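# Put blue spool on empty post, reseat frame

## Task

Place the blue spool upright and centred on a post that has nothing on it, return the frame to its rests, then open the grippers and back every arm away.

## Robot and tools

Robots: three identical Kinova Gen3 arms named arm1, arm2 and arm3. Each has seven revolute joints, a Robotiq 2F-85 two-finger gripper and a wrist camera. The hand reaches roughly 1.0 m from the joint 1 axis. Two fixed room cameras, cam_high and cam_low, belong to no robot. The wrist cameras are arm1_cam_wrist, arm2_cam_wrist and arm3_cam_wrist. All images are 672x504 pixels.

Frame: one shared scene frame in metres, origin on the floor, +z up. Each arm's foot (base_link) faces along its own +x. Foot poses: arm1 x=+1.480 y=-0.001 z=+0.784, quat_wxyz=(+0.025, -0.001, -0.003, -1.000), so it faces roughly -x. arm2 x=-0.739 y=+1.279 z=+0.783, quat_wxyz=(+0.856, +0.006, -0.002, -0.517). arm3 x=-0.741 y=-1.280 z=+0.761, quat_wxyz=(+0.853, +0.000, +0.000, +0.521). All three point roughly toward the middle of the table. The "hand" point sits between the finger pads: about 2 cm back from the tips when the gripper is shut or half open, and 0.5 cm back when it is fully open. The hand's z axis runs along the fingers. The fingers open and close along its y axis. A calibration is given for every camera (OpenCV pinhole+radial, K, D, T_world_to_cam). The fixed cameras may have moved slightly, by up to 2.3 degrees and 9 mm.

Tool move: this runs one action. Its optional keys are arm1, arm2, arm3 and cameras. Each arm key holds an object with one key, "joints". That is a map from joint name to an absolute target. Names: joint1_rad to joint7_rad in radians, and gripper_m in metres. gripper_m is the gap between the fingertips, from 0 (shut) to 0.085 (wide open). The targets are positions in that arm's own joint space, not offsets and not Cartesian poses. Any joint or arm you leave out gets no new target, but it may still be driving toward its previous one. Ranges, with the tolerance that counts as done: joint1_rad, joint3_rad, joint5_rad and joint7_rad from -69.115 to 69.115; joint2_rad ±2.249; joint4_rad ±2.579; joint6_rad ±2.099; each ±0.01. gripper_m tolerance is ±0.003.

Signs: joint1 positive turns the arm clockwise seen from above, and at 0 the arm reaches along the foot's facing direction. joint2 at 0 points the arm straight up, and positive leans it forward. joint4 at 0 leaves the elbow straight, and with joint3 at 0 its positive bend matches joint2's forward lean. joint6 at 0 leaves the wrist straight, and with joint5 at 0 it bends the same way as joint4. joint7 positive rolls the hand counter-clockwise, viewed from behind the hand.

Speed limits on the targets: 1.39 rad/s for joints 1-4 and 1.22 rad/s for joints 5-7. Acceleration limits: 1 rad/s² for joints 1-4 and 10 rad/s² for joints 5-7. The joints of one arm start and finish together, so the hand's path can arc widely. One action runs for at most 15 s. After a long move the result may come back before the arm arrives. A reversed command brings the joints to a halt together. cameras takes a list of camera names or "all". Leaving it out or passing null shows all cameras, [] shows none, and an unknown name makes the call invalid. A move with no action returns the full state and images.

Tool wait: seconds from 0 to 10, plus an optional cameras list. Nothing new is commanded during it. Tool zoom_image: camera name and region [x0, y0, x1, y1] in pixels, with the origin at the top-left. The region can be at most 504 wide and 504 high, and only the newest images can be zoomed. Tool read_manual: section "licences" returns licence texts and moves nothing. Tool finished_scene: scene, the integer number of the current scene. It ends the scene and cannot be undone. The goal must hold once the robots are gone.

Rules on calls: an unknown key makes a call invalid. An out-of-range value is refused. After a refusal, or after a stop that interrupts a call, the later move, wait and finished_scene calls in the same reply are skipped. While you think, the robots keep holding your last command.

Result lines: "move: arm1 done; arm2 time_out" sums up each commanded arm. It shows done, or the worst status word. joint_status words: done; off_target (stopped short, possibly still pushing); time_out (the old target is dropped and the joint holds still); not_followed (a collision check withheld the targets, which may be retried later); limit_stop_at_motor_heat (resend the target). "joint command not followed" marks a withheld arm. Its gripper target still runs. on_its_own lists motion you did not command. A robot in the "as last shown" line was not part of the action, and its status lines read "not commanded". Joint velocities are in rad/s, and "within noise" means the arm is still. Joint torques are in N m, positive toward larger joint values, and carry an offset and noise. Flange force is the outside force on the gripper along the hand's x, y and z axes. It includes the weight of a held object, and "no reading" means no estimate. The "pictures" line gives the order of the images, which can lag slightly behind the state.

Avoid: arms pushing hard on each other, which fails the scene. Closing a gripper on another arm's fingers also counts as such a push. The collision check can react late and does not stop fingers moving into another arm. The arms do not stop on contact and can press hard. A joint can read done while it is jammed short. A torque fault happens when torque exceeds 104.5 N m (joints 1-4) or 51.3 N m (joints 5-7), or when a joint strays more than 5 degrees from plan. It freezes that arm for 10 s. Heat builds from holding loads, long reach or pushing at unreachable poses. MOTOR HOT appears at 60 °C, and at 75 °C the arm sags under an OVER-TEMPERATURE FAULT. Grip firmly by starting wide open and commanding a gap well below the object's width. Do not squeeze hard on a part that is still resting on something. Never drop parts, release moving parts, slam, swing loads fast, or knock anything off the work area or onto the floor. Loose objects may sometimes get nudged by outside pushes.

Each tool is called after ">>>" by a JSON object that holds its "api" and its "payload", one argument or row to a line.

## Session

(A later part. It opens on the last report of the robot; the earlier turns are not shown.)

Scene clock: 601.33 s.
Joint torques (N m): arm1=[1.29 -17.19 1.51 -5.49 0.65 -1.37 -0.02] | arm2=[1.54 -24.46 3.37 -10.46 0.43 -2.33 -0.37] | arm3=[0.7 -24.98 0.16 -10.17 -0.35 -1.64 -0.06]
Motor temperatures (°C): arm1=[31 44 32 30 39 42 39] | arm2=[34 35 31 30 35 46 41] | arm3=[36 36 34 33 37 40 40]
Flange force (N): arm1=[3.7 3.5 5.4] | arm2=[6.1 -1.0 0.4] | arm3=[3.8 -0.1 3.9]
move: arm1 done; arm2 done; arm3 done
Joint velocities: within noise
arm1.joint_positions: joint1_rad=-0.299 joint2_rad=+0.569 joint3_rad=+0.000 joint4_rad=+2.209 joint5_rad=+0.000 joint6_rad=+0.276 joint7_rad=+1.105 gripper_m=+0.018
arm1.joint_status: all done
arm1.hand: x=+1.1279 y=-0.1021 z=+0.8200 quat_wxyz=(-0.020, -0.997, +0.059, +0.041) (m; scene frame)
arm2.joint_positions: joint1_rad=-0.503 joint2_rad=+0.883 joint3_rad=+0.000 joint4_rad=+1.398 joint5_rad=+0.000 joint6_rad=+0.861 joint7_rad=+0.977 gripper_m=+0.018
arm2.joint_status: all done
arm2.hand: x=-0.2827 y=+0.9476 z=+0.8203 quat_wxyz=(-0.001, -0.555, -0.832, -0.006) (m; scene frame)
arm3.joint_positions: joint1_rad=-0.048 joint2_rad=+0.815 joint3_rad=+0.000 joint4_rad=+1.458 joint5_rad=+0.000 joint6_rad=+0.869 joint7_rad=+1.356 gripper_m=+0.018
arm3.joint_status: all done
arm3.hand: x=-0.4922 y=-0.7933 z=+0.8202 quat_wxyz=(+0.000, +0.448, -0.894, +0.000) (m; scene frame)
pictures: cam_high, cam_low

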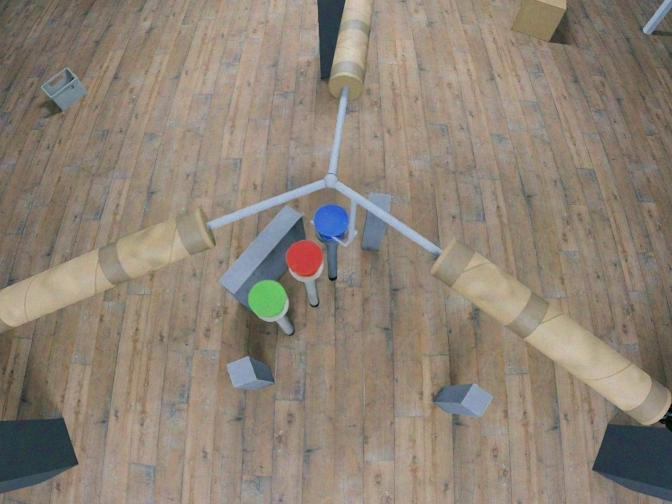

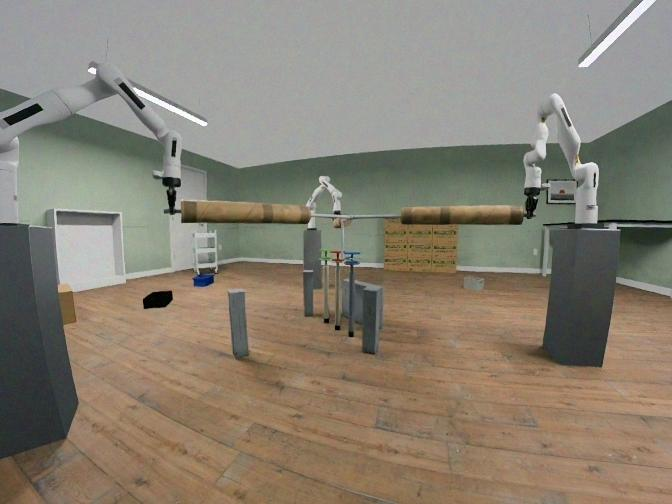

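>>> {"api": "move", "payload": {
  "arm1": {"joints":{"joint1_rad":-0.3743,"joint2_rad":0.6231,"joint4_rad":2.0579,"joint6_rad":0.3733,"joint7_rad":1.0297}},
  "arm2": {"joints":{"joint1_rad":-0.4026,"joint2_rad":0.8865,"joint4_rad":1.3888,"joint6_rad":0.8663,"joint7_rad":1.0772}},
  "arm3": {"joints":{"joint1_rad":-0.0727,"joint2_rad":0.7192,"joint4_rad":1.6769,"joint6_rad":0.7456,"joint7_rad":1.3315}},
  "cameras": ["cam_high","cam_low"]
}}

>>> {"api": "zoom_image", "payload": {
  "camera": "cam_low",
  "region": [320, 215, 383, 285]
}}

>>> {"api": "zoom_image", "payload": {
  "camera": "cam_high",
  "region": [295, 190, 365, 260]
}}

Scene clock: 650.33 s.
Joint torques (N m): arm1=[0.76 -18.98 0.79 -6.14 0.57 -1.28 0.04] | arm2=[1.16 -24.18 3.11 -9.65 0.39 -1.78 -0.32] | arm3=[1.04 -22.65 0.46 -9.6 -0.2 -1.92 -0.01]
Motor temperatures (°C): arm1=[31 43 32 30 39 42 39] | arm2=[34 35 31 30 35 46 41] | arm3=[36 36 34 33 37 40 40]
Flange force (N): arm1=[2.6 2.1 5.2] | arm2=[4.5 -0.1 0.6] | arm3=[4.2 0.8 3.5]
move: arm1 done; arm2 done; arm3 done
TORQUE WARNING: arm3's joint4_rad reached its warning level (56.7 N m). A warning alone does not stop the arm.
Joint velocities: within noise
arm1.joint_positions: joint1_rad=-0.374 joint2_rad=+0.623 joint3_rad=+0.000 joint4_rad=+2.058 joint5_rad=+0.000 joint6_rad=+0.373 joint7_rad=+1.030 gripper_m=+0.018
arm1.joint_status: all done
arm1.hand: x=+1.0940 y=-0.1476 z=+0.8199 quat_wxyz=(-0.023, -0.997, +0.058, +0.039) (m; scene frame)
arm2.joint_positions: joint1_rad=-0.402 joint2_rad=+0.886 joint3_rad=+0.000 joint4_rad=+1.389 joint5_rad=+0.000 joint6_rad=+0.866 joint7_rad=+1.077 gripper_m=+0.018
arm2.joint_status: all done
arm2.hand: x=-0.3166 y=+0.9022 z=+0.8198 quat_wxyz=(-0.001, -0.555, -0.832, -0.006) (m; scene frame)
arm3.joint_positions: joint1_rad=-0.073 joint2_rad=+0.719 joint3_rad=+0.000 joint4_rad=+1.677 joint5_rad=+0.000 joint6_rad=+0.746 joint7_rad=+1.331 gripper_m=+0.018
arm3.joint_status: all done
arm3.hand: x=-0.5260 y=-0.8387 z=+0.8203 quat_wxyz=(+0.000, +0.448, -0.894, +0.000) (m; scene frame)
pictures: cam_high, cam_low

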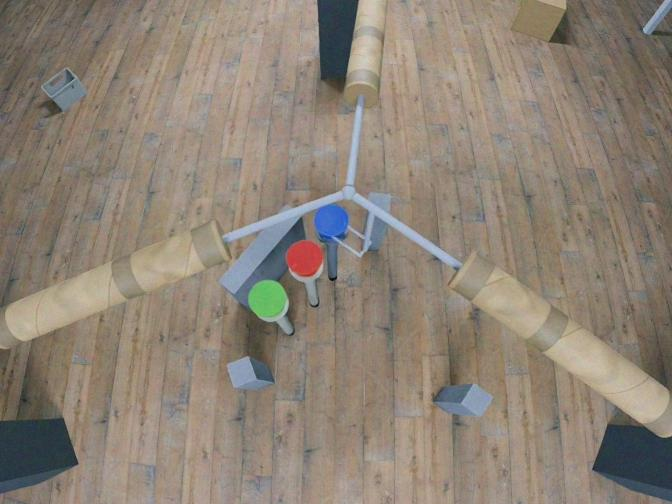

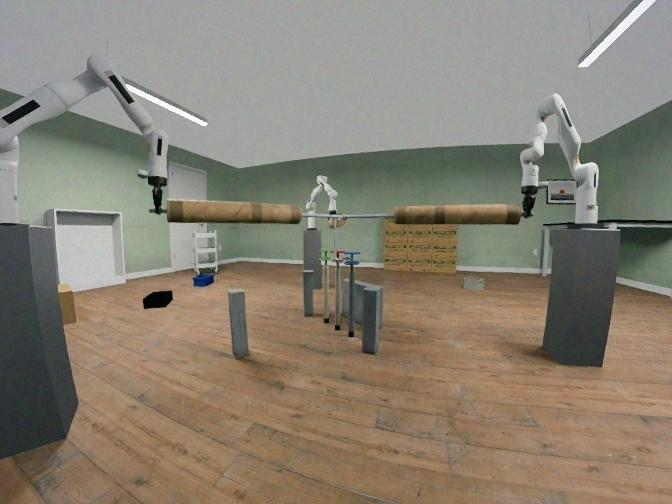

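Scaled by 7.200 from the camera's 672x504 image, which has a finer 960x720 frame.

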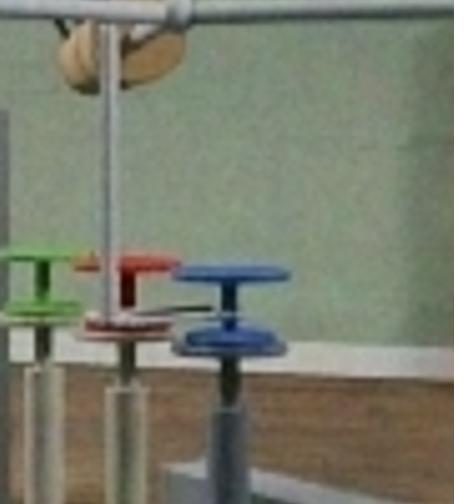

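Scaled by 7.200 from the camera's 672x504 image, which has a finer 960x720 frame.

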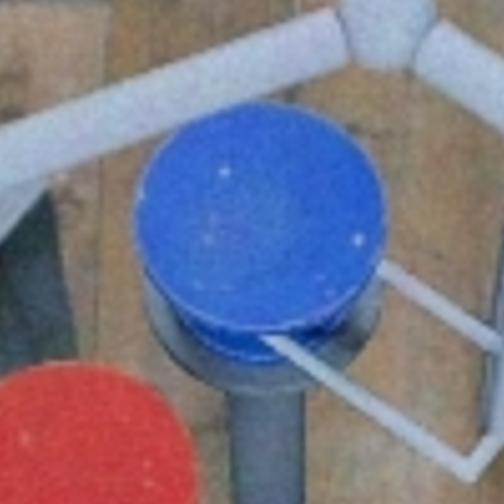

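>>> {"api": "move", "payload": {
  "arm1": {"joints":{"joint1_rad":-0.4060,"joint2_rad":0.6532,"joint4_rad":1.9773,"joint6_rad":0.4238,"joint7_rad":0.9979}},
  "arm2": {"joints":{"joint1_rad":-0.3531,"joint2_rad":0.8920,"joint4_rad":1.3748,"joint6_rad":0.8748,"joint7_rad":1.1267}},
  "arm3": {"joints":{"joint1_rad":-0.0874,"joint2_rad":0.6750,"joint4_rad":1.7789,"joint6_rad":0.6877,"joint7_rad":1.3168}},
  "cameras": []
}}

>>> {"api": "move", "payload": {
  "arm1": {"joints":{"joint1_rad":-0.4337,"joint2_rad":0.6855,"joint4_rad":1.8930,"joint6_rad":0.4759,"joint7_rad":0.9703}},
  "arm2": {"joints":{"joint1_rad":-0.3035,"joint2_rad":0.9000,"joint4_rad":1.3546,"joint6_rad":0.8870,"joint7_rad":1.1763}},
  "arm3": {"joints":{"joint1_rad":-0.1037,"joint2_rad":0.6333,"joint4_rad":1.8759,"joint6_rad":0.6324,"joint7_rad":1.3005}},
  "cameras": ["cam_high","cam_low"]
}}

>>> {"api": "zoom_image", "payload": {
  "camera": "cam_high",
  "region": [285, 190, 395, 280]
}}

Scene clock: 675.40 s.
Joint torques (N m): arm1=[0.69 -19.54 0.7 -5.64 0.54 -0.75 0.02] | arm2=[0.76 -24.24 2.63 -9.45 0.2 -1.6 -0.31] | arm3=[0.62 -21.16 0.14 -8.26 -0.45 -1.36 -0.04]
Motor temperatures (°C): arm1=[31 43 32 30 39 42 39] | arm2=[34 35 31 30 35 46 41] | arm3=[36 36 34 33 37 40 40]
Flange force (N): arm1=[1.0 2.5 5.3] | arm2=[3.8 -0.3 0.7] | arm3=[2.3 0.2 3.7]
move: arm1 done; arm2 done; arm3 done
Joint velocities: within noise
arm1.joint_positions: joint1_rad=-0.406 joint2_rad=+0.653 joint3_rad=+0.000 joint4_rad=+1.977 joint5_rad=+0.000 joint6_rad=+0.424 joint7_rad=+0.998 gripper_m=+0.018
arm1.joint_status: all done
arm1.hand: x=+1.0771 y=-0.1704 z=+0.8199 quat_wxyz=(-0.024, -0.997, +0.059, +0.038) (m; scene frame)
arm2.joint_positions: joint1_rad=-0.353 joint2_rad=+0.892 joint3_rad=+0.000 joint4_rad=+1.375 joint5_rad=+0.000 joint6_rad=+0.875 joint7_rad=+1.127 gripper_m=+0.018
arm2.joint_status: all done
arm2.hand: x=-0.3334 y=+0.8796 z=+0.8197 quat_wxyz=(-0.001, -0.556, -0.831, -0.006) (m; scene frame)
arm3.joint_positions: joint1_rad=-0.087 joint2_rad=+0.675 joint3_rad=+0.000 joint4_rad=+1.779 joint5_rad=+0.000 joint6_rad=+0.688 joint7_rad=+1.317 gripper_m=+0.018
arm3.joint_status: all done
arm3.hand: x=-0.5431 y=-0.8614 z=+0.8203 quat_wxyz=(+0.000, +0.448, -0.894, +0.000) (m; scene frame)
pictures: none
No camera images: "cameras" was empty.

Scene clock: 676.37 s.
Joint torques (N m): arm1=[0.72 -20.42 0.63 -5.88 0.49 -0.66 0.02] | arm2=[1.06 -24.63 2.96 -9.87 0.33 -1.83 -0.29] | arm3=[0.44 -20.13 -0.17 -8.23 -0.5 -1.6 0]
Motor temperatures (°C): arm1=[31 43 32 30 39 42 39] | arm2=[34 35 31 30 35 46 41] | arm3=[36 36 34 33 37 40 40]
Flange force (N): arm1=[0.7 2.7 5.2] | arm2=[4.6 0.2 0.8] | arm3=[2.9 -0.2 3.5]
move: arm1 done; arm2 done; arm3 done
Joint velocities: within noise
arm1.joint_positions: joint1_rad=-0.434 joint2_rad=+0.686 joint3_rad=+0.000 joint4_rad=+1.893 joint5_rad=+0.000 joint6_rad=+0.476 joint7_rad=+0.970 gripper_m=+0.018
arm1.joint_status: all done
arm1.hand: x=+1.0602 y=-0.1930 z=+0.8199 quat_wxyz=(-0.025, -0.997, +0.059, +0.038) (m; scene frame)
arm2.joint_positions: joint1_rad=-0.303 joint2_rad=+0.900 joint3_rad=+0.000 joint4_rad=+1.355 joint5_rad=+0.000 joint6_rad=+0.887 joint7_rad=+1.176 gripper_m=+0.018
arm2.joint_status: all done
arm2.hand: x=-0.3504 y=+0.8567 z=+0.8197 quat_wxyz=(-0.001, -0.555, -0.832, -0.006) (m; scene frame)
arm3.joint_positions: joint1_rad=-0.104 joint2_rad=+0.633 joint3_rad=+0.000 joint4_rad=+1.876 joint5_rad=+0.000 joint6_rad=+0.632 joint7_rad=+1.300 gripper_m=+0.018
arm3.joint_status: all done
arm3.hand: x=-0.5600 y=-0.8840 z=+0.8203 quat_wxyz=(+0.000, +0.448, -0.894, +0.000) (m; scene frame)
pictures: cam_high, cam_low

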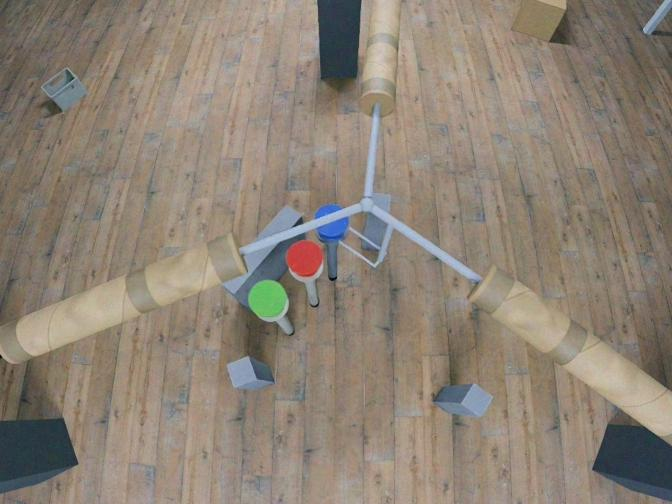

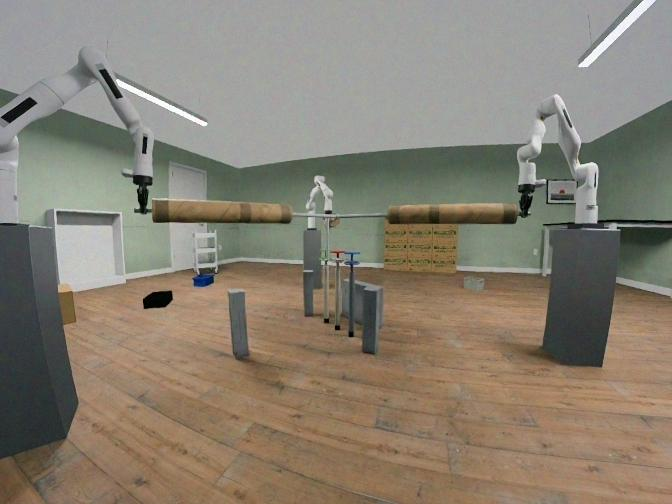

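Scaled by 4.582 from the camera's 672x504 image, which has a finer 960x720 frame.

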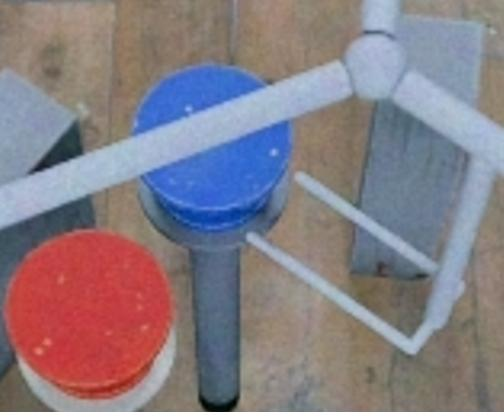

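Clear. Continue to D=0.

>>> {"api": "move", "payload": {
  "arm1": {"joints":{"joint1_rad":-0.4590,"joint2_rad":0.7204,"joint4_rad":1.8046,"joint6_rad":0.5293,"joint7_rad":0.9449}},
  "arm2": {"joints":{"joint1_rad":-0.2550,"joint2_rad":0.9108,"joint4_rad":1.3281,"joint6_rad":0.9027,"joint7_rad":1.2248}},
  "arm3": {"joints":{"joint1_rad":-0.1226,"joint2_rad":0.5933,"joint4_rad":1.9702,"joint6_rad":0.5781,"joint7_rad":1.2816}},
  "cameras": []
}}

>>> {"api": "move", "payload": {
  "arm1": {"joints":{"joint1_rad":-0.4812,"joint2_rad":0.7576,"joint4_rad":1.7122,"joint6_rad":0.5844,"joint7_rad":0.9227}},
  "arm2": {"joints":{"joint1_rad":-0.2074,"joint2_rad":0.9242,"joint4_rad":1.2954,"joint6_rad":0.9220,"joint7_rad":1.2724}},
  "arm3": {"joints":{"joint1_rad":-0.1439,"joint2_rad":0.5553,"joint4_rad":2.0608,"joint6_rad":0.5255,"joint7_rad":1.2603}},
  "cameras": []
}}

>>> {"api": "move", "payload": {
  "arm1": {"joints":{"joint1_rad":-0.4502,"joint2_rad":0.7958,"joint4_rad":1.6184,"joint6_rad":0.6401,"joint7_rad":0.9537}},
  "arm2": {"joints":{"joint1_rad":-0.1704,"joint2_rad":0.8877,"joint4_rad":1.3803,"joint6_rad":0.8736,"joint7_rad":1.3094}},
  "arm3": {"joints":{"joint1_rad":-0.2204,"joint2_rad":0.5444,"joint4_rad":2.0871,"joint6_rad":0.5101,"joint7_rad":1.1838}},
  "cameras": []
}}

>>> {"api": "move", "payload": {
  "arm1": {"joints":{"joint1_rad":-0.4216,"joint2_rad":0.8376,"joint4_rad":1.5173,"joint6_rad":0.6994,"joint7_rad":0.9823}},
  "arm2": {"joints":{"joint1_rad":-0.1307,"joint2_rad":0.8543,"joint4_rad":1.4580,"joint6_rad":0.8293,"joint7_rad":1.3491}},
  "arm3": {"joints":{"joint1_rad":-0.2986,"joint2_rad":0.5365,"joint4_rad":2.1062,"joint6_rad":0.4989,"joint7_rad":1.1056}},
  "cameras": []
}}

>>> {"api": "move", "payload": {
  "arm1": {"joints":{"joint1_rad":-0.3957,"joint2_rad":0.8827,"joint4_rad":1.4099,"joint6_rad":0.7617,"joint7_rad":1.0082}},
  "arm2": {"joints":{"joint1_rad":-0.0882,"joint2_rad":0.8243,"joint4_rad":1.5281,"joint6_rad":0.7892,"joint7_rad":1.3916}},
  "arm3": {"joints":{"joint1_rad":-0.3790,"joint2_rad":0.5317,"joint4_rad":2.1181,"joint6_rad":0.4918,"joint7_rad":1.0252}},
  "cameras": []
}}

>>> {"api": "move", "payload": {
  "arm1": {"joints":{"joint1_rad":-0.3718,"joint2_rad":0.9321,"joint4_rad":1.2933,"joint6_rad":0.8290,"joint7_rad":1.0321}},
  "arm2": {"joints":{"joint1_rad":-0.0429,"joint2_rad":0.7971,"joint4_rad":1.5915,"joint6_rad":0.7530,"joint7_rad":1.4369}},
  "arm3": {"joints":{"joint1_rad":-0.4602,"joint2_rad":0.5298,"joint4_rad":2.1225,"joint6_rad":0.4893,"joint7_rad":0.9440}},
  "cameras": []
}}

>>> {"api": "move", "payload": {
  "arm1": {"joints":{"joint1_rad":-0.3498,"joint2_rad":0.9870,"joint4_rad":1.1644,"joint6_rad":0.9029,"joint7_rad":1.0541}},
  "arm2": {"joints":{"joint1_rad":0.0051,"joint2_rad":0.7727,"joint4_rad":1.6487,"joint6_rad":0.7202,"joint7_rad":1.4849}},
  "arm3": {"joints":{"joint1_rad":-0.5400,"joint2_rad":0.5312,"joint4_rad":2.1192,"joint6_rad":0.4912,"joint7_rad":0.8642}},
  "cameras": []
}}

>>> {"api": "move", "payload": {
  "arm1": {"joints":{"joint1_rad":-0.3297,"joint2_rad":1.0471,"joint4_rad":1.0242,"joint6_rad":0.9830,"joint7_rad":1.0742}},
  "arm2": {"joints":{"joint1_rad":0.0559,"joint2_rad":0.7510,"joint4_rad":1.6994,"joint6_rad":0.6912,"joint7_rad":1.5357}},
  "arm3": {"joints":{"joint1_rad":-0.6199,"joint2_rad":0.5356,"joint4_rad":2.1082,"joint6_rad":0.4977,"joint7_rad":0.7845}},
  "cameras": ["cam_high","cam_low"]
}}

Scene clock: 702.30 s.
Joint torques (N m): arm1=[0.65 -21.25 0.54 -5.77 0.43 -0.37 -0.01] | arm2=[0.76 -24.86 2.75 -9.87 0.27 -1.79 -0.33] | arm3=[0.3 -18.8 -0.26 -7.42 -0.56 -1.35 -0.08]
Motor temperatures (°C): arm1=[31 42 32 30 39 42 39] | arm2=[34 35 31 30 35 46 41] | arm3=[36 36 34 33 37 40 40]
Flange force (N): arm1=[-0.5 3.0 5.3] | arm2=[4.2 -0.1 0.8] | arm3=[2.2 -0.5 3.6]
move: arm1 done; arm2 done; arm3 done
Joint velocities: within noise
arm1.joint_positions: joint1_rad=-0.459 joint2_rad=+0.720 joint3_rad=+0.000 joint4_rad=+1.805 joint5_rad=+0.000 joint6_rad=+0.529 joint7_rad=+0.945 gripper_m=+0.018
arm1.joint_status: all done
arm1.hand: x=+1.0432 y=-0.2158 z=+0.8200 quat_wxyz=(-0.026, -0.997, +0.059, +0.037) (m; scene frame)
arm2.joint_positions: joint1_rad=-0.255 joint2_rad=+0.911 joint3_rad=+0.000 joint4_rad=+1.328 joint5_rad=+0.000 joint6_rad=+0.903 joint7_rad=+1.225 gripper_m=+0.018
arm2.joint_status: all done
arm2.hand: x=-0.3674 y=+0.8341 z=+0.8196 quat_wxyz=(-0.001, -0.556, -0.831, -0.006) (m; scene frame)
arm3.joint_positions: joint1_rad=-0.123 joint2_rad=+0.593 joint3_rad=+0.000 joint4_rad=+1.970 joint5_rad=+0.000 joint6_rad=+0.578 joint7_rad=+1.282 gripper_m=+0.018
arm3.joint_status: all done
arm3.hand: x=-0.5771 y=-0.9068 z=+0.8203 quat_wxyz=(+0.000, +0.448, -0.894, +0.000) (m; scene frame)
pictures: none
No camera images: "cameras" was empty.

Scene clock: 703.23 s.
Joint torques (N m): arm1=[0.62 -22.12 0.41 -6.06 0.33 -0.07 -0.04] | arm2=[0.99 -25.24 2.83 -10.12 0.32 -1.85 -0.39] | arm3=[0.27 -17.82 -0.37 -7.16 -0.57 -1.39 -0.08]
Motor temperatures (°C): arm1=[31 42 32 30 39 42 39] | arm2=[34 35 31 30 35 46 41] | arm3=[36 36 34 33 37 40 40]
Flange force (N): arm1=[-0.3 2.8 5.5] | arm2=[4.7 0.3 0.9] | arm3=[2.5 -0.7 3.9]
move: arm1 done; arm2 done; arm3 done
Joint velocities: within noise
arm1.joint_positions: joint1_rad=-0.481 joint2_rad=+0.758 joint3_rad=+0.000 joint4_rad=+1.712 joint5_rad=+0.000 joint6_rad=+0.584 joint7_rad=+0.923 gripper_m=+0.018
arm1.joint_status: all done
arm1.hand: x=+1.0261 y=-0.2383 z=+0.8200 quat_wxyz=(-0.027, -0.997, +0.059, +0.037) (m; scene frame)
arm2.joint_positions: joint1_rad=-0.207 joint2_rad=+0.924 joint3_rad=+0.000 joint4_rad=+1.295 joint5_rad=+0.000 joint6_rad=+0.922 joint7_rad=+1.272 gripper_m=+0.018
arm2.joint_status: all done
arm2.hand: x=-0.3845 y=+0.8113 z=+0.8196 quat_wxyz=(-0.001, -0.555, -0.831, -0.006) (m; scene frame)
arm3.joint_positions: joint1_rad=-0.144 joint2_rad=+0.555 joint3_rad=+0.000 joint4_rad=+2.061 joint5_rad=+0.000 joint6_rad=+0.525 joint7_rad=+1.260 gripper_m=+0.018
arm3.joint_status: all done
arm3.hand: x=-0.5941 y=-0.9294 z=+0.8203 quat_wxyz=(+0.000, +0.448, -0.894, +0.000) (m; scene frame)
pictures: none
No camera images: "cameras" was empty.

Scene clock: 704.20 s.
Joint torques (N m): arm1=[0.51 -22.64 0.31 -5.25 0.29 0.46 -0.02] | arm2=[0.37 -24.08 2.16 -9.35 -0.02 -1.53 -0.33] | arm3=[-0.12 -16.79 -0.85 -5.46 -0.76 -0.77 0.01]
Motor temperatures (°C): arm1=[31 42 32 30 39 42 39] | arm2=[34 35 31 30 35 46 41] | arm3=[36 36 34 33 37 40 40]
Flange force (N): arm1=[-3.0 4.1 5.4] | arm2=[3.7 -0.2 0.7] | arm3=[-0.7 -0.7 3.1]
move: arm1 done; arm2 done; arm3 done
Joint velocities: within noise
arm1.joint_positions: joint1_rad=-0.450 joint2_rad=+0.796 joint3_rad=+0.000 joint4_rad=+1.618 joint5_rad=+0.000 joint6_rad=+0.640 joint7_rad=+0.954 gripper_m=+0.018
arm1.joint_status: all done
arm1.hand: x=+0.9972 y=-0.2360 z=+0.8199 quat_wxyz=(-0.026, -0.997, +0.059, +0.037) (m; scene frame)
arm2.joint_positions: joint1_rad=-0.170 joint2_rad=+0.888 joint3_rad=+0.000 joint4_rad=+1.380 joint5_rad=+0.000 joint6_rad=+0.874 joint7_rad=+1.309 gripper_m=+0.018
arm2.joint_status: all done
arm2.hand: x=-0.4135 y=+0.8137 z=+0.8195 quat_wxyz=(-0.001, -0.555, -0.832, -0.006) (m; scene frame)
arm3.joint_positions: joint1_rad=-0.220 joint2_rad=+0.544 joint3_rad=+0.000 joint4_rad=+2.087 joint5_rad=+0.000 joint6_rad=+0.510 joint7_rad=+1.184 gripper_m=+0.018
arm3.joint_status: all done
arm3.hand: x=-0.6234 y=-0.9272 z=+0.8202 quat_wxyz=(+0.000, +0.448, -0.894, +0.000) (m; scene frame)
pictures: none
No camera images: "cameras" was empty.

Scene clock: 705.17 s.
Joint torques (N m): arm1=[0.16 -23.93 0.02 -6.44 0.21 0.1 -0.02] | arm2=[0.19 -23.02 1.99 -8.51 -0.14 -1.17 -0.34] | arm3=[0.46 -16.62 -0.17 -5.8 -0.53 -0.81 -0.01]
Motor temperatures (°C): arm1=[31 42 32 30 39 42 39] | arm2=[34 35 31 30 35 46 41] | arm3=[36 36 34 33 37 40 40]
Flange force (N): arm1=[-2.2 2.7 5.1] | arm2=[2.6 -0.2 0.6] | arm3=[1.1 0.3 3.4]
move: arm1 done; arm2 done; arm3 done
Joint velocities: within noise
arm1.joint_positions: joint1_rad=-0.422 joint2_rad=+0.838 joint3_rad=+0.000 joint4_rad=+1.517 joint5_rad=+0.000 joint6_rad=+0.699 joint7_rad=+0.982 gripper_m=+0.018
arm1.joint_status: all done
arm1.hand: x=+0.9679 y=-0.2337 z=+0.8199 quat_wxyz=(-0.025, -0.997, +0.059, +0.038) (m; scene frame)
arm2.joint_positions: joint1_rad=-0.131 joint2_rad=+0.854 joint3_rad=+0.000 joint4_rad=+1.458 joint5_rad=+0.000 joint6_rad=+0.829 joint7_rad=+1.349 gripper_m=+0.018
arm2.joint_status: all done
arm2.hand: x=-0.4428 y=+0.8160 z=+0.8195 quat_wxyz=(-0.001, -0.555, -0.831, -0.006) (m; scene frame)
arm3.joint_positions: joint1_rad=-0.299 joint2_rad=+0.536 joint3_rad=+0.000 joint4_rad=+2.106 joint5_rad=+0.000 joint6_rad=+0.499 joint7_rad=+1.106 gripper_m=+0.018
arm3.joint_status: all done
arm3.hand: x=-0.6524 y=-0.9249 z=+0.8202 quat_wxyz=(+0.000, +0.448, -0.894, +0.000) (m; scene frame)
pictures: none
No camera images: "cameras" was empty.

Scene clock: 706.17 s.
Joint torques (N m): arm1=[-0.1 -24.57 -0.19 -6.04 0.13 0.65 -0.03] | arm2=[0.26 -22.21 2.07 -8.04 -0.07 -1.09 -0.3] | arm3=[0.12 -16.59 -0.59 -5.43 -0.63 -0.65 -0.06]
Motor temperatures (°C): arm1=[31 42 32 30 39 42 39] | arm2=[34 35 31 30 35 46 41] | arm3=[36 36 34 33 37 40 40]
Flange force (N): arm1=[-4.0 3.0 5.3] | arm2=[2.1 0.2 0.4] | arm3=[-0.1 -0.3 4.0]
move: arm1 done; arm2 done; arm3 done
Joint velocities: within noise
arm1.joint_positions: joint1_rad=-0.396 joint2_rad=+0.883 joint3_rad=+0.000 joint4_rad=+1.410 joint5_rad=+0.000 joint6_rad=+0.762 joint7_rad=+1.008 gripper_m=+0.018
arm1.joint_status: all done
arm1.hand: x=+0.9388 y=-0.2315 z=+0.8198 quat_wxyz=(-0.024, -0.997, +0.059, +0.038) (m; scene frame)
arm2.joint_positions: joint1_rad=-0.088 joint2_rad=+0.824 joint3_rad=+0.000 joint4_rad=+1.528 joint5_rad=+0.000 joint6_rad=+0.789 joint7_rad=+1.392 gripper_m=+0.018
arm2.joint_status: all done
arm2.hand: x=-0.4720 y=+0.8182 z=+0.8196 quat_wxyz=(-0.001, -0.555, -0.832, -0.006) (m; scene frame)
arm3.joint_positions: joint1_rad=-0.379 joint2_rad=+0.532 joint3_rad=+0.000 joint4_rad=+2.118 joint5_rad=+0.000 joint6_rad=+0.492 joint7_rad=+1.025 gripper_m=+0.018
arm3.joint_status: all done
arm3.hand: x=-0.6816 y=-0.9227 z=+0.8202 quat_wxyz=(+0.000, +0.448, -0.894, +0.000) (m; scene frame)
pictures: none
No camera images: "cameras" was empty.

Scene clock: 707.20 s.
Joint torques (N m): arm1=[-0.01 -25.38 -0.06 -5.83 0.2 1.08 -0.04] | arm2=[0.12 -21.65 1.99 -7.87 -0.14 -1.14 -0.32] | arm3=[-0.22 -16.42 -1.01 -5.34 -0.81 -0.66 -0.02]
Motor temperatures (°C): arm1=[31 42 32 30 39 42 39] | arm2=[34 35 31 30 35 46 41] | arm3=[36 36 34 33 37 40 40]
Flange force (N): arm1=[-5.5 3.8 5.4] | arm2=[2.1 0.0 0.4] | arm3=[-0.6 -1.0 3.6]
move: arm1 done; arm2 done; arm3 done
Joint velocities: within noise
arm1.joint_positions: joint1_rad=-0.372 joint2_rad=+0.932 joint3_rad=+0.000 joint4_rad=+1.293 joint5_rad=+0.000 joint6_rad=+0.829 joint7_rad=+1.032 gripper_m=+0.018
arm1.joint_status: all done
arm1.hand: x=+0.9096 y=-0.2292 z=+0.8198 quat_wxyz=(-0.023, -0.997, +0.059, +0.039) (m; scene frame)
arm2.joint_positions: joint1_rad=-0.043 joint2_rad=+0.797 joint3_rad=+0.000 joint4_rad=+1.592 joint5_rad=+0.000 joint6_rad=+0.753 joint7_rad=+1.437 gripper_m=+0.018
arm2.joint_status: all done
arm2.hand: x=-0.5012 y=+0.8205 z=+0.8197 quat_wxyz=(-0.001, -0.555, -0.831, -0.006) (m; scene frame)
arm3.joint_positions: joint1_rad=-0.460 joint2_rad=+0.530 joint3_rad=+0.000 joint4_rad=+2.123 joint5_rad=+0.000 joint6_rad=+0.489 joint7_rad=+0.944 gripper_m=+0.018
arm3.joint_status: all done
arm3.hand: x=-0.7108 y=-0.9204 z=+0.8202 quat_wxyz=(+0.000, +0.448, -0.894, +0.000) (m; scene frame)
pictures: none
No camera images: "cameras" was empty.

Scene clock: 708.27 s.
Joint torques (N m): arm1=[0.13 -27.43 0.23 -8.04 0.38 -0.12 -0.03] | arm2=[-0.47 -20.76 1.43 -7.29 -0.38 -1 -0.33] | arm3=[1.06 -16.59 0.49 -5.45 -0.25 -0.75 0]
Motor temperatures (°C): arm1=[31 42 32 30 39 42 39] | arm2=[34 36 31 30 35 46 41] | arm3=[36 36 34 33 37 40 40]
Flange force (N): arm1=[-3.0 2.6 5.0] | arm2=[1.4 -1.1 -0.1] | arm3=[1.6 1.9 3.7]
move: arm1 done; arm2 done; arm3 done
Joint velocities: within noise
arm1.joint_positions: joint1_rad=-0.350 joint2_rad=+0.987 joint3_rad=+0.000 joint4_rad=+1.164 joint5_rad=+0.000 joint6_rad=+0.903 joint7_rad=+1.054 gripper_m=+0.018
arm1.joint_status: all done
arm1.hand: x=+0.8800 y=-0.2270 z=+0.8199 quat_wxyz=(-0.022, -0.997, +0.059, +0.039) (m; scene frame)
arm2.joint_positions: joint1_rad=+0.005 joint2_rad=+0.773 joint3_rad=+0.000 joint4_rad=+1.649 joint5_rad=+0.000 joint6_rad=+0.720 joint7_rad=+1.485 gripper_m=+0.018
arm2.joint_status: all done
arm2.hand: x=-0.5304 y=+0.8228 z=+0.8198 quat_wxyz=(-0.001, -0.555, -0.831, -0.006) (m; scene frame)
arm3.joint_positions: joint1_rad=-0.540 joint2_rad=+0.531 joint3_rad=+0.000 joint4_rad=+2.119 joint5_rad=+0.000 joint6_rad=+0.491 joint7_rad=+0.864 gripper_m=+0.018
arm3.joint_status: all done
arm3.hand: x=-0.7396 y=-0.9181 z=+0.8202 quat_wxyz=(+0.000, +0.448, -0.894, +0.000) (m; scene frame)
pictures: none
No camera images: "cameras" was empty.

Scene clock: 709.37 s.
Joint torques (N m): arm1=[0.09 -27.17 0.22 -6.23 0.36 1.55 -0.04] | arm2=[-0.35 -20.13 1.42 -6.9 -0.36 -0.91 -0.28] | arm3=[-0.64 -16.56 -1.44 -4.85 -0.94 -0.38 0.01]
Motor temperatures (°C): arm1=[31 42 32 30 39 42 39] | arm2=[34 35 31 30 35 46 41] | arm3=[36 36 34 33 37 40 40]
Flange force (N): arm1=[-7.1 4.4 5.4] | arm2=[1.1 -0.7 -0.2] | arm3=[-2.4 -0.8 3.9]
move: arm1 done; arm2 done; arm3 done
Joint velocities: within noise
arm1.joint_positions: joint1_rad=-0.330 joint2_rad=+1.047 joint3_rad=+0.000 joint4_rad=+1.024 joint5_rad=+0.000 joint6_rad=+0.983 joint7_rad=+1.074 gripper_m=+0.018
arm1.joint_status: all done
arm1.hand: x=+0.8512 y=-0.2246 z=+0.8199 quat_wxyz=(-0.021, -0.997, +0.059, +0.040) (m; scene frame)
arm2.joint_positions: joint1_rad=+0.056 joint2_rad=+0.751 joint3_rad=+0.000 joint4_rad=+1.699 joint5_rad=+0.000 joint6_rad=+0.691 joint7_rad=+1.536 gripper_m=+0.018
arm2.joint_status: all done
arm2.hand: x=-0.5594 y=+0.8251 z=+0.8199 quat_wxyz=(-0.001, -0.555, -0.832, -0.006) (m; scene frame)
arm3.joint_positions: joint1_rad=-0.620 joint2_rad=+0.536 joint3_rad=+0.000 joint4_rad=+2.108 joint5_rad=+0.000 joint6_rad=+0.498 joint7_rad=+0.785 gripper_m=+0.018
arm3.joint_status: all done
arm3.hand: x=-0.7691 y=-0.9157 z=+0.8202 quat_wxyz=(+0.000, +0.448, -0.894, +0.000) (m; scene frame)
pictures: cam_high, cam_low

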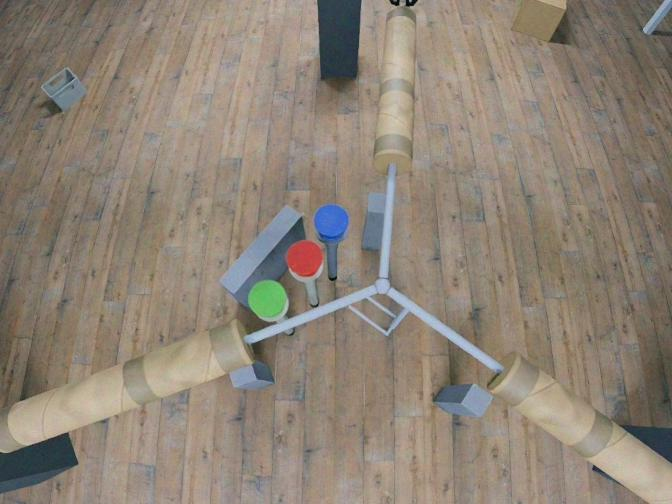

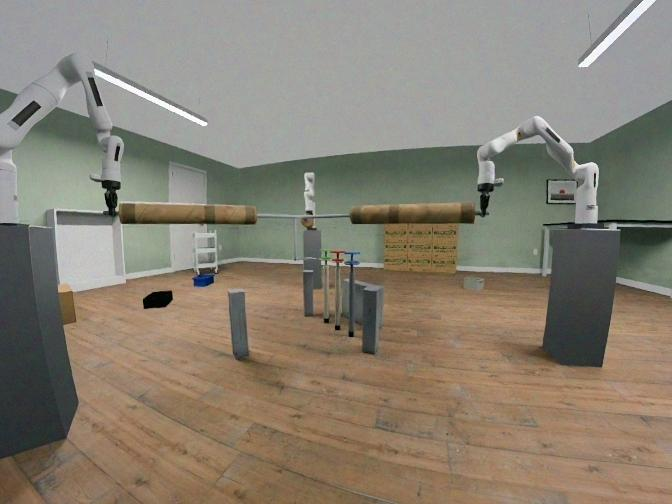

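>>> {"api": "move", "payload": {
  "arm1": {"joints":{"joint1_rad":-0.3294,"joint2_rad":1.0890,"joint4_rad":1.0361,"joint6_rad":0.9292,"joint7_rad":1.0745}},
  "arm2": {"joints":{"joint1_rad":0.0567,"joint2_rad":0.8081,"joint4_rad":1.7104,"joint6_rad":0.6231,"joint7_rad":1.5365}},
  "arm3": {"joints":{"joint1_rad":-0.6199,"joint2_rad":0.6108,"joint4_rad":2.1270,"joint6_rad":0.4038,"joint7_rad":0.7845}},
  "cameras": []
}}

>>> {"api": "move", "payload": {
  "arm1": {"joints":{"joint1_rad":-0.3288,"joint2_rad":1.1826,"joint4_rad":1.0363,"joint6_rad":0.8354,"joint7_rad":1.0751}},
  "arm2": {"joints":{"joint1_rad":0.0582,"joint2_rad":0.9305,"joint4_rad":1.7117,"joint6_rad":0.4994,"joint7_rad":1.5380}},
  "arm3": {"joints":{"joint1_rad":-0.6199,"joint2_rad":0.7712,"joint4_rad":2.1407,"joint6_rad":0.2297,"joint7_rad":0.7845}},
  "cameras": []
}}

>>> {"api": "move", "payload": {
  "arm1": {"joints":{"joint1_rad":-0.3282,"joint2_rad":1.2882,"joint4_rad":1.0050,"joint6_rad":0.7612,"joint7_rad":1.0757}},
  "arm2": {"joints":{"joint1_rad":0.0597,"joint2_rad":1.0606,"joint4_rad":1.6856,"joint6_rad":0.3955,"joint7_rad":1.5395}},
  "arm3": {"joints":{"joint1_rad":-0.6199,"joint2_rad":0.9378,"joint4_rad":2.1223,"joint6_rad":0.0815,"joint7_rad":0.7845}},
  "cameras": ["cam_high","cam_low"]
}}

Scene clock: 742.03 s.
Joint torques (N m): arm1=[0.08 -28.1 0.23 -7.41 0.36 0.44 0] | arm2=[-0.77 -20.29 1 -5.94 -0.54 -0.64 -0.26] | arm3=[0.27 -16.9 -0.5 -3.55 -0.49 -0.21 -0.02]
Motor temperatures (°C): arm1=[31 44 32 30 39 42 39] | arm2=[34 36 31 30 35 46 41] | arm3=[36 35 34 33 37 40 40]
Flange force (N): arm1=[-4.5 3.2 5.2] | arm2=[0.1 -1.6 -0.2] | arm3=[-1.3 1.5 3.9]
move: arm1 done; arm2 done; arm3 done
Joint velocities: within noise
arm1.joint_positions: joint1_rad=-0.329 joint2_rad=+1.089 joint3_rad=+0.000 joint4_rad=+1.036 joint5_rad=+0.000 joint6_rad=+0.929 joint7_rad=+1.075 gripper_m=+0.018
arm1.joint_status: all done
arm1.hand: x=+0.8510 y=-0.2246 z=+0.7900 quat_wxyz=(-0.021, -0.997, +0.059, +0.040) (m; scene frame)
arm2.joint_positions: joint1_rad=+0.057 joint2_rad=+0.808 joint3_rad=+0.000 joint4_rad=+1.710 joint5_rad=+0.000 joint6_rad=+0.623 joint7_rad=+1.537 gripper_m=+0.018
arm2.joint_status: all done
arm2.hand: x=-0.5594 y=+0.8251 z=+0.7900 quat_wxyz=(-0.001, -0.555, -0.832, -0.006) (m; scene frame)
arm3.joint_positions: joint1_rad=-0.620 joint2_rad=+0.611 joint3_rad=+0.000 joint4_rad=+2.127 joint5_rad=+0.000 joint6_rad=+0.404 joint7_rad=+0.785 gripper_m=+0.018
arm3.joint_status: all done
arm3.hand: x=-0.7690 y=-0.9158 z=+0.7901 quat_wxyz=(+0.000, +0.448, -0.894, +0.000) (m; scene frame)
pictures: none
No camera images: "cameras" was empty.

Scene clock: 743.17 s.
Joint torques (N m): arm1=[0.28 -28.23 0.38 -6.84 0.42 0.49 -0.03] | arm2=[-0.88 -21.18 0.98 -5.06 -0.63 -0.76 -0.31] | arm3=[0.22 -17.87 -0.41 -1.8 -0.43 -0.21 -0.03]
Motor temperatures (°C): arm1=[31 44 32 30 39 42 39] | arm2=[34 36 31 30 35 46 41] | arm3=[36 35 34 33 37 40 40]
Flange force (N): arm1=[-3.9 3.2 5.5] | arm2=[-0.3 -2.1 0.0] | arm3=[-1.7 1.3 4.2]
move: arm1 done; arm2 done; arm3 done
Joint velocities: within noise
arm1.joint_positions: joint1_rad=-0.329 joint2_rad=+1.183 joint3_rad=+0.000 joint4_rad=+1.036 joint5_rad=+0.000 joint6_rad=+0.835 joint7_rad=+1.075 gripper_m=+0.018
arm1.joint_status: all done
arm1.hand: x=+0.8509 y=-0.2245 z=+0.7300 quat_wxyz=(-0.021, -0.997, +0.059, +0.040) (m; scene frame)
arm2.joint_positions: joint1_rad=+0.058 joint2_rad=+0.930 joint3_rad=+0.000 joint4_rad=+1.712 joint5_rad=+0.000 joint6_rad=+0.499 joint7_rad=+1.538 gripper_m=+0.018
arm2.joint_status: all done
arm2.hand: x=-0.5594 y=+0.8250 z=+0.7300 quat_wxyz=(-0.001, -0.555, -0.832, -0.006) (m; scene frame)
arm3.joint_positions: joint1_rad=-0.620 joint2_rad=+0.771 joint3_rad=+0.000 joint4_rad=+2.141 joint5_rad=+0.000 joint6_rad=+0.230 joint7_rad=+0.785 gripper_m=+0.018
arm3.joint_status: all done
arm3.hand: x=-0.7689 y=-0.9158 z=+0.7302 quat_wxyz=(+0.000, +0.448, -0.894, +0.000) (m; scene frame)
pictures: none
No camera images: "cameras" was empty.

Scene clock: 744.33 s.
Joint torques (N m): arm1=[0.14 -28.36 0.28 -6.31 0.36 0.45 0] | arm2=[-0.89 -21.6 0.95 -3.75 -0.65 -0.47 -0.3] | arm3=[0.35 -18.51 -0.43 0.12 -0.33 -0.06 -0.09]
Motor temperatures (°C): arm1=[31 44 32 30 39 42 39] | arm2=[34 36 31 30 35 46 41] | arm3=[36 35 34 33 37 40 40]
Flange force (N): arm1=[-4.1 3.2 5.7] | arm2=[-1.1 -2.1 0.4] | arm3=[-2.2 1.9 4.5]
move: arm1 done; arm2 done; arm3 done
Joint velocities: within noise
arm1.joint_positions: joint1_rad=-0.328 joint2_rad=+1.288 joint3_rad=+0.000 joint4_rad=+1.005 joint5_rad=+0.000 joint6_rad=+0.761 joint7_rad=+1.076 gripper_m=+0.018
arm1.joint_status: all done
arm1.hand: x=+0.8509 y=-0.2243 z=+0.6699 quat_wxyz=(-0.021, -0.997, +0.059, +0.040) (m; scene frame)
arm2.joint_positions: joint1_rad=+0.060 joint2_rad=+1.061 joint3_rad=+0.000 joint4_rad=+1.686 joint5_rad=+0.000 joint6_rad=+0.396 joint7_rad=+1.540 gripper_m=+0.018
arm2.joint_status: all done
arm2.hand: x=-0.5594 y=+0.8250 z=+0.6699 quat_wxyz=(-0.001, -0.555, -0.832, -0.006) (m; scene frame)
arm3.joint_positions: joint1_rad=-0.620 joint2_rad=+0.938 joint3_rad=+0.000 joint4_rad=+2.122 joint5_rad=+0.000 joint6_rad=+0.081 joint7_rad=+0.785 gripper_m=+0.018
arm3.joint_status: all done
arm3.hand: x=-0.7689 y=-0.9158 z=+0.6701 quat_wxyz=(+0.000, +0.448, -0.894, +0.000) (m; scene frame)
pictures: cam_high, cam_low

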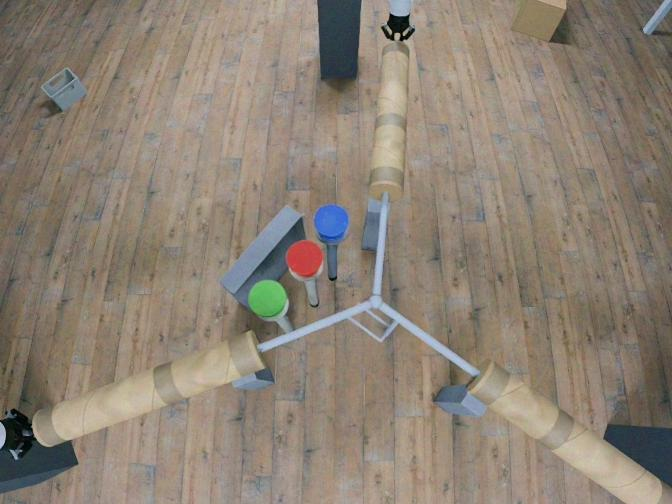

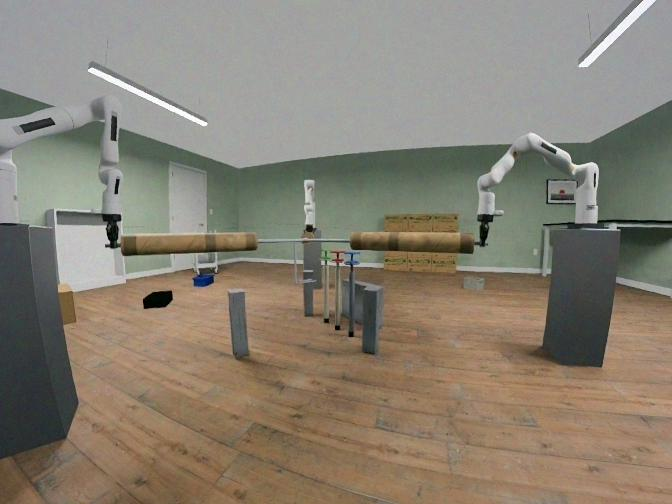

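>>> {"api": "move", "payload": {
  "arm1": {"joints":{"joint1_rad":-0.3276,"joint2_rad":1.4053,"joint4_rad":0.9399,"joint6_rad":0.7091,"joint7_rad":1.0763}},
  "arm2": {"joints":{"joint1_rad":0.0611,"joint2_rad":1.1951,"joint4_rad":1.6323,"joint6_rad":0.3142,"joint7_rad":1.5409}},
  "arm3": {"joints":{"joint1_rad":-0.6199,"joint2_rad":1.1029,"joint4_rad":2.0727,"joint6_rad":-0.0340,"joint7_rad":0.7845}},
  "cameras": []
}}

>>> {"api": "move", "payload": {
  "arm1": {"joints":{"joint1_rad":-0.3269,"joint2_rad":1.5352,"joint4_rad":0.8355,"joint6_rad":0.6836,"joint7_rad":1.0770}},
  "arm2": {"joints":{"joint1_rad":0.0626,"joint2_rad":1.3323,"joint4_rad":1.5519,"joint6_rad":0.2574,"joint7_rad":1.5424}},
  "arm3": {"joints":{"joint1_rad":-0.6199,"joint2_rad":1.2620,"joint4_rad":1.9945,"joint6_rad":-0.1148,"joint7_rad":0.7845}},
  "cameras": []
}}

>>> {"api": "move", "payload": {
  "arm1": {"joints":{"joint1_rad":-0.3265,"joint2_rad":1.6567,"joint4_rad":0.7091,"joint6_rad":0.6885,"joint7_rad":1.0774}},
  "arm2": {"joints":{"joint1_rad":0.0638,"joint2_rad":1.4481,"joint4_rad":1.4639,"joint6_rad":0.2296,"joint7_rad":1.5436}},
  "arm3": {"joints":{"joint1_rad":-0.6199,"joint2_rad":1.3889,"joint4_rad":1.9091,"joint6_rad":-0.1564,"joint7_rad":0.7845}},
  "cameras": ["cam_high","cam_low"]
}}

>>> {"api": "move", "payload": {
  "arm1": {"joints":{"joint1_rad":-0.3262,"joint2_rad":1.7303,"joint4_rad":0.6187,"joint6_rad":0.7053,"joint7_rad":1.0777}},
  "arm2": {"joints":{"joint1_rad":0.0645,"joint2_rad":1.5112,"joint4_rad":1.4081,"joint6_rad":0.2222,"joint7_rad":1.5443}},
  "arm3": {"joints":{"joint1_rad":-0.6199,"joint2_rad":1.4554,"joint4_rad":1.8560,"joint6_rad":-0.1698,"joint7_rad":0.7845}},
  "cameras": ["cam_high","cam_low"]
}}

Scene clock: 755.57 s.
Joint torques (N m): arm1=[0.18 -28.49 0.26 -6.02 0.37 0.47 0.02] | arm2=[-0.94 -22.21 0.94 -2.8 -0.66 -0.48 -0.31] | arm3=[0.27 -19.25 -0.44 1.4 -0.29 -0.05 -0.05]
Motor temperatures (°C): arm1=[31 44 32 30 39 42 39] | arm2=[33 36 31 30 35 46 41] | arm3=[36 35 34 32 37 40 40]
Flange force (N): arm1=[-3.6 3.1 6.1] | arm2=[-2.1 -2.3 1.0] | arm3=[-2.6 1.8 5.3]
move: arm1 done; arm2 done; arm3 done
Joint velocities: within noise
arm1.joint_positions: joint1_rad=-0.328 joint2_rad=+1.405 joint3_rad=+0.000 joint4_rad=+0.940 joint5_rad=+0.000 joint6_rad=+0.709 joint7_rad=+1.076 gripper_m=+0.018
arm1.joint_status: all done
arm1.hand: x=+0.8508 y=-0.2242 z=+0.6100 quat_wxyz=(-0.021, -0.997, +0.059, +0.040) (m; scene frame)
arm2.joint_positions: joint1_rad=+0.061 joint2_rad=+1.195 joint3_rad=+0.000 joint4_rad=+1.632 joint5_rad=+0.000 joint6_rad=+0.314 joint7_rad=+1.541 gripper_m=+0.018
arm2.joint_status: all done
arm2.hand: x=-0.5594 y=+0.8250 z=+0.6100 quat_wxyz=(-0.001, -0.555, -0.832, -0.006) (m; scene frame)
arm3.joint_positions: joint1_rad=-0.620 joint2_rad=+1.103 joint3_rad=+0.000 joint4_rad=+2.073 joint5_rad=+0.000 joint6_rad=-0.034 joint7_rad=+0.785 gripper_m=+0.018
arm3.joint_status: all done
arm3.hand: x=-0.7689 y=-0.9159 z=+0.6101 quat_wxyz=(+0.000, +0.448, -0.894, +0.000) (m; scene frame)
pictures: none
No camera images: "cameras" was empty.

Scene clock: 756.70 s.
Joint torques (N m): arm1=[-0.07 -28.4 0.18 -5.65 0.33 0.47 0.01] | arm2=[-0.84 -22.55 1.02 -2.24 -0.64 -0.38 -0.33] | arm3=[0.41 -19.81 -0.56 2.18 -0.25 -0.06 -0.08]
Motor temperatures (°C): arm1=[31 44 32 30 39 42 39] | arm2=[33 36 31 30 35 46 41] | arm3=[36 35 34 32 37 40 40]
Flange force (N): arm1=[-4.9 3.2 6.8] | arm2=[-2.1 -2.0 1.4] | arm3=[-2.3 1.8 5.9]
move: arm1 done; arm2 done; arm3 done
Joint velocities: within noise
arm1.joint_positions: joint1_rad=-0.327 joint2_rad=+1.535 joint3_rad=+0.000 joint4_rad=+0.836 joint5_rad=+0.000 joint6_rad=+0.684 joint7_rad=+1.077 gripper_m=+0.018
arm1.joint_status: all done
arm1.hand: x=+0.8508 y=-0.2240 z=+0.5500 quat_wxyz=(-0.021, -0.997, +0.059, +0.040) (m; scene frame)
arm2.joint_positions: joint1_rad=+0.063 joint2_rad=+1.332 joint3_rad=+0.000 joint4_rad=+1.552 joint5_rad=+0.000 joint6_rad=+0.257 joint7_rad=+1.542 gripper_m=+0.018
arm2.joint_status: all done
arm2.hand: x=-0.5594 y=+0.8249 z=+0.5499 quat_wxyz=(-0.001, -0.555, -0.832, -0.006) (m; scene frame)
arm3.joint_positions: joint1_rad=-0.620 joint2_rad=+1.262 joint3_rad=+0.000 joint4_rad=+1.994 joint5_rad=+0.000 joint6_rad=-0.115 joint7_rad=+0.785 gripper_m=+0.018
arm3.joint_status: all done
arm3.hand: x=-0.7688 y=-0.9160 z=+0.5501 quat_wxyz=(+0.000, +0.448, -0.894, +0.000) (m; scene frame)
pictures: none
No camera images: "cameras" was empty.

Scene clock: 757.73 s.
Joint torques (N m): arm1=[-0.29 -27.98 -0.02 -5.57 0.22 0.6 0] | arm2=[-0.69 -22.77 1.27 -1.84 -0.68 -0.43 -0.26] | arm3=[0.29 -20.09 -0.47 2.45 -0.26 -0.13 -0.04]
Motor temperatures (°C): arm1=[31 44 32 30 39 42 39] | arm2=[33 36 31 30 35 46 41] | arm3=[36 35 34 32 37 40 40]
Flange force (N): arm1=[-5.2 3.0 7.0] | arm2=[-2.8 -1.7 1.9] | arm3=[-2.3 1.3 6.1]
move: arm1 done; arm2 done; arm3 done
Joint velocities: within noise
arm1.joint_positions: joint1_rad=-0.326 joint2_rad=+1.657 joint3_rad=+0.000 joint4_rad=+0.709 joint5_rad=+0.000 joint6_rad=+0.689 joint7_rad=+1.077 gripper_m=+0.018
arm1.joint_status: all done
arm1.hand: x=+0.8508 y=-0.2240 z=+0.5000 quat_wxyz=(-0.021, -0.997, +0.059, +0.040) (m; scene frame)
arm2.joint_positions: joint1_rad=+0.064 joint2_rad=+1.448 joint3_rad=+0.000 joint4_rad=+1.464 joint5_rad=+0.000 joint6_rad=+0.230 joint7_rad=+1.544 gripper_m=+0.018
arm2.joint_status: all done
arm2.hand: x=-0.5594 y=+0.8249 z=+0.4999 quat_wxyz=(-0.001, -0.555, -0.832, -0.006) (m; scene frame)
arm3.joint_positions: joint1_rad=-0.620 joint2_rad=+1.389 joint3_rad=+0.000 joint4_rad=+1.909 joint5_rad=+0.000 joint6_rad=-0.156 joint7_rad=+0.785 gripper_m=+0.018
arm3.joint_status: all done
arm3.hand: x=-0.7688 y=-0.9159 z=+0.5001 quat_wxyz=(+0.000, +0.448, -0.894, +0.000) (m; scene frame)
pictures: cam_high, cam_low

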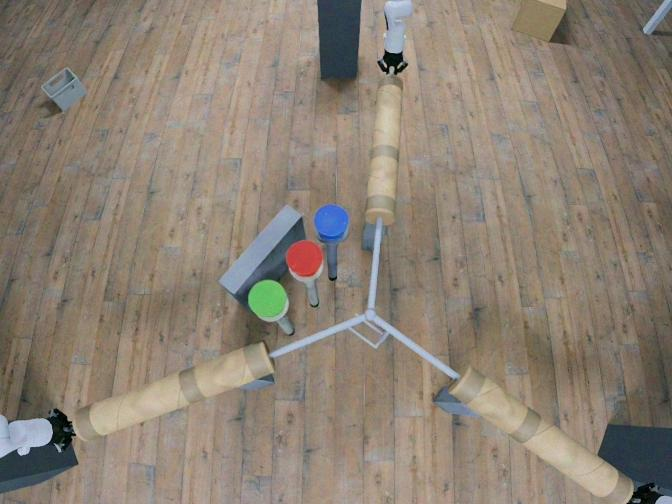

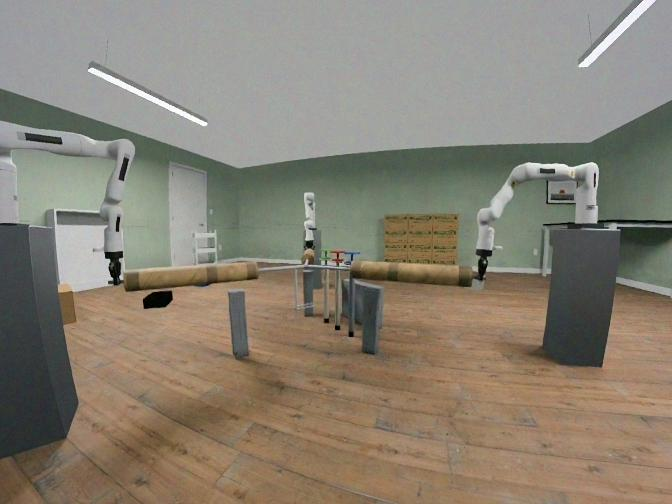

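Scene clock: 758.67 s.
Joint torques (N m): arm1=[-0.29 -27.72 -0.03 -5.56 0.25 0.63 0] | arm2=[-0.61 -22.86 1.19 -1.78 -0.66 -0.41 -0.3] | arm3=[0.27 -20.06 -0.64 2.61 -0.22 -0.13 -0.05]
Motor temperatures (°C): arm1=[31 44 32 30 39 42 39] | arm2=[33 36 31 30 35 46 41] | arm3=[36 35 34 32 37 40 40]
Flange force (N): arm1=[-6.2 3.5 7.7] | arm2=[-2.7 -1.6 2.1] | arm3=[-2.4 1.3 6.1]
move: arm1 done; arm2 done; arm3 done
Joint velocities: within noise
arm1.joint_positions: joint1_rad=-0.326 joint2_rad=+1.730 joint3_rad=+0.000 joint4_rad=+0.619 joint5_rad=+0.000 joint6_rad=+0.705 joint7_rad=+1.078 gripper_m=+0.018
arm1.joint_status: all done
arm1.hand: x=+0.8507 y=-0.2239 z=+0.4730 quat_wxyz=(-0.021, -0.997, +0.059, +0.040) (m; scene frame)
arm2.joint_positions: joint1_rad=+0.065 joint2_rad=+1.511 joint3_rad=+0.000 joint4_rad=+1.408 joint5_rad=+0.000 joint6_rad=+0.222 joint7_rad=+1.544 gripper_m=+0.018
arm2.joint_status: all done
arm2.hand: x=-0.5594 y=+0.8248 z=+0.4730 quat_wxyz=(-0.001, -0.555, -0.832, -0.006) (m; scene frame)
arm3.joint_positions: joint1_rad=-0.620 joint2_rad=+1.455 joint3_rad=+0.000 joint4_rad=+1.856 joint5_rad=+0.000 joint6_rad=-0.170 joint7_rad=+0.784 gripper_m=+0.018
arm3.joint_status: all done
arm3.hand: x=-0.7688 y=-0.9160 z=+0.4732 quat_wxyz=(+0.000, +0.448, -0.894, +0.000) (m; scene frame)
pictures: cam_high, cam_low

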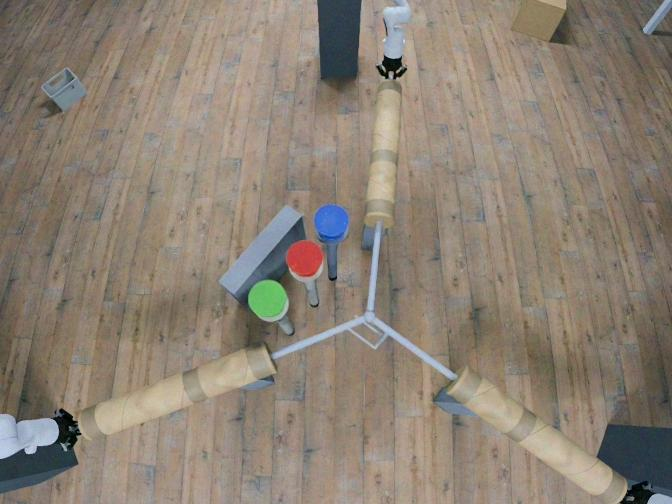

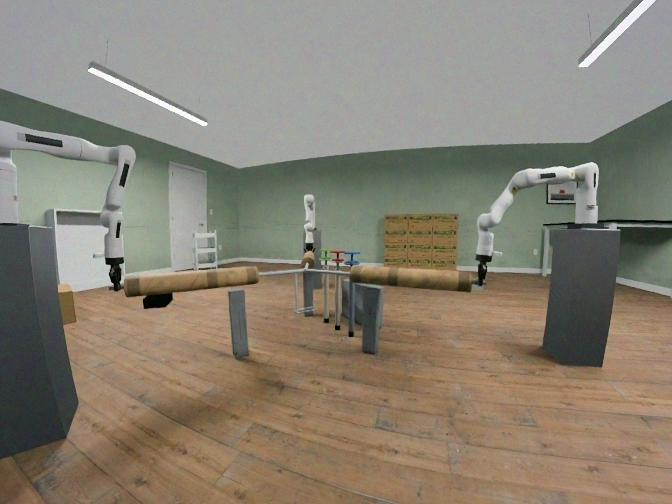

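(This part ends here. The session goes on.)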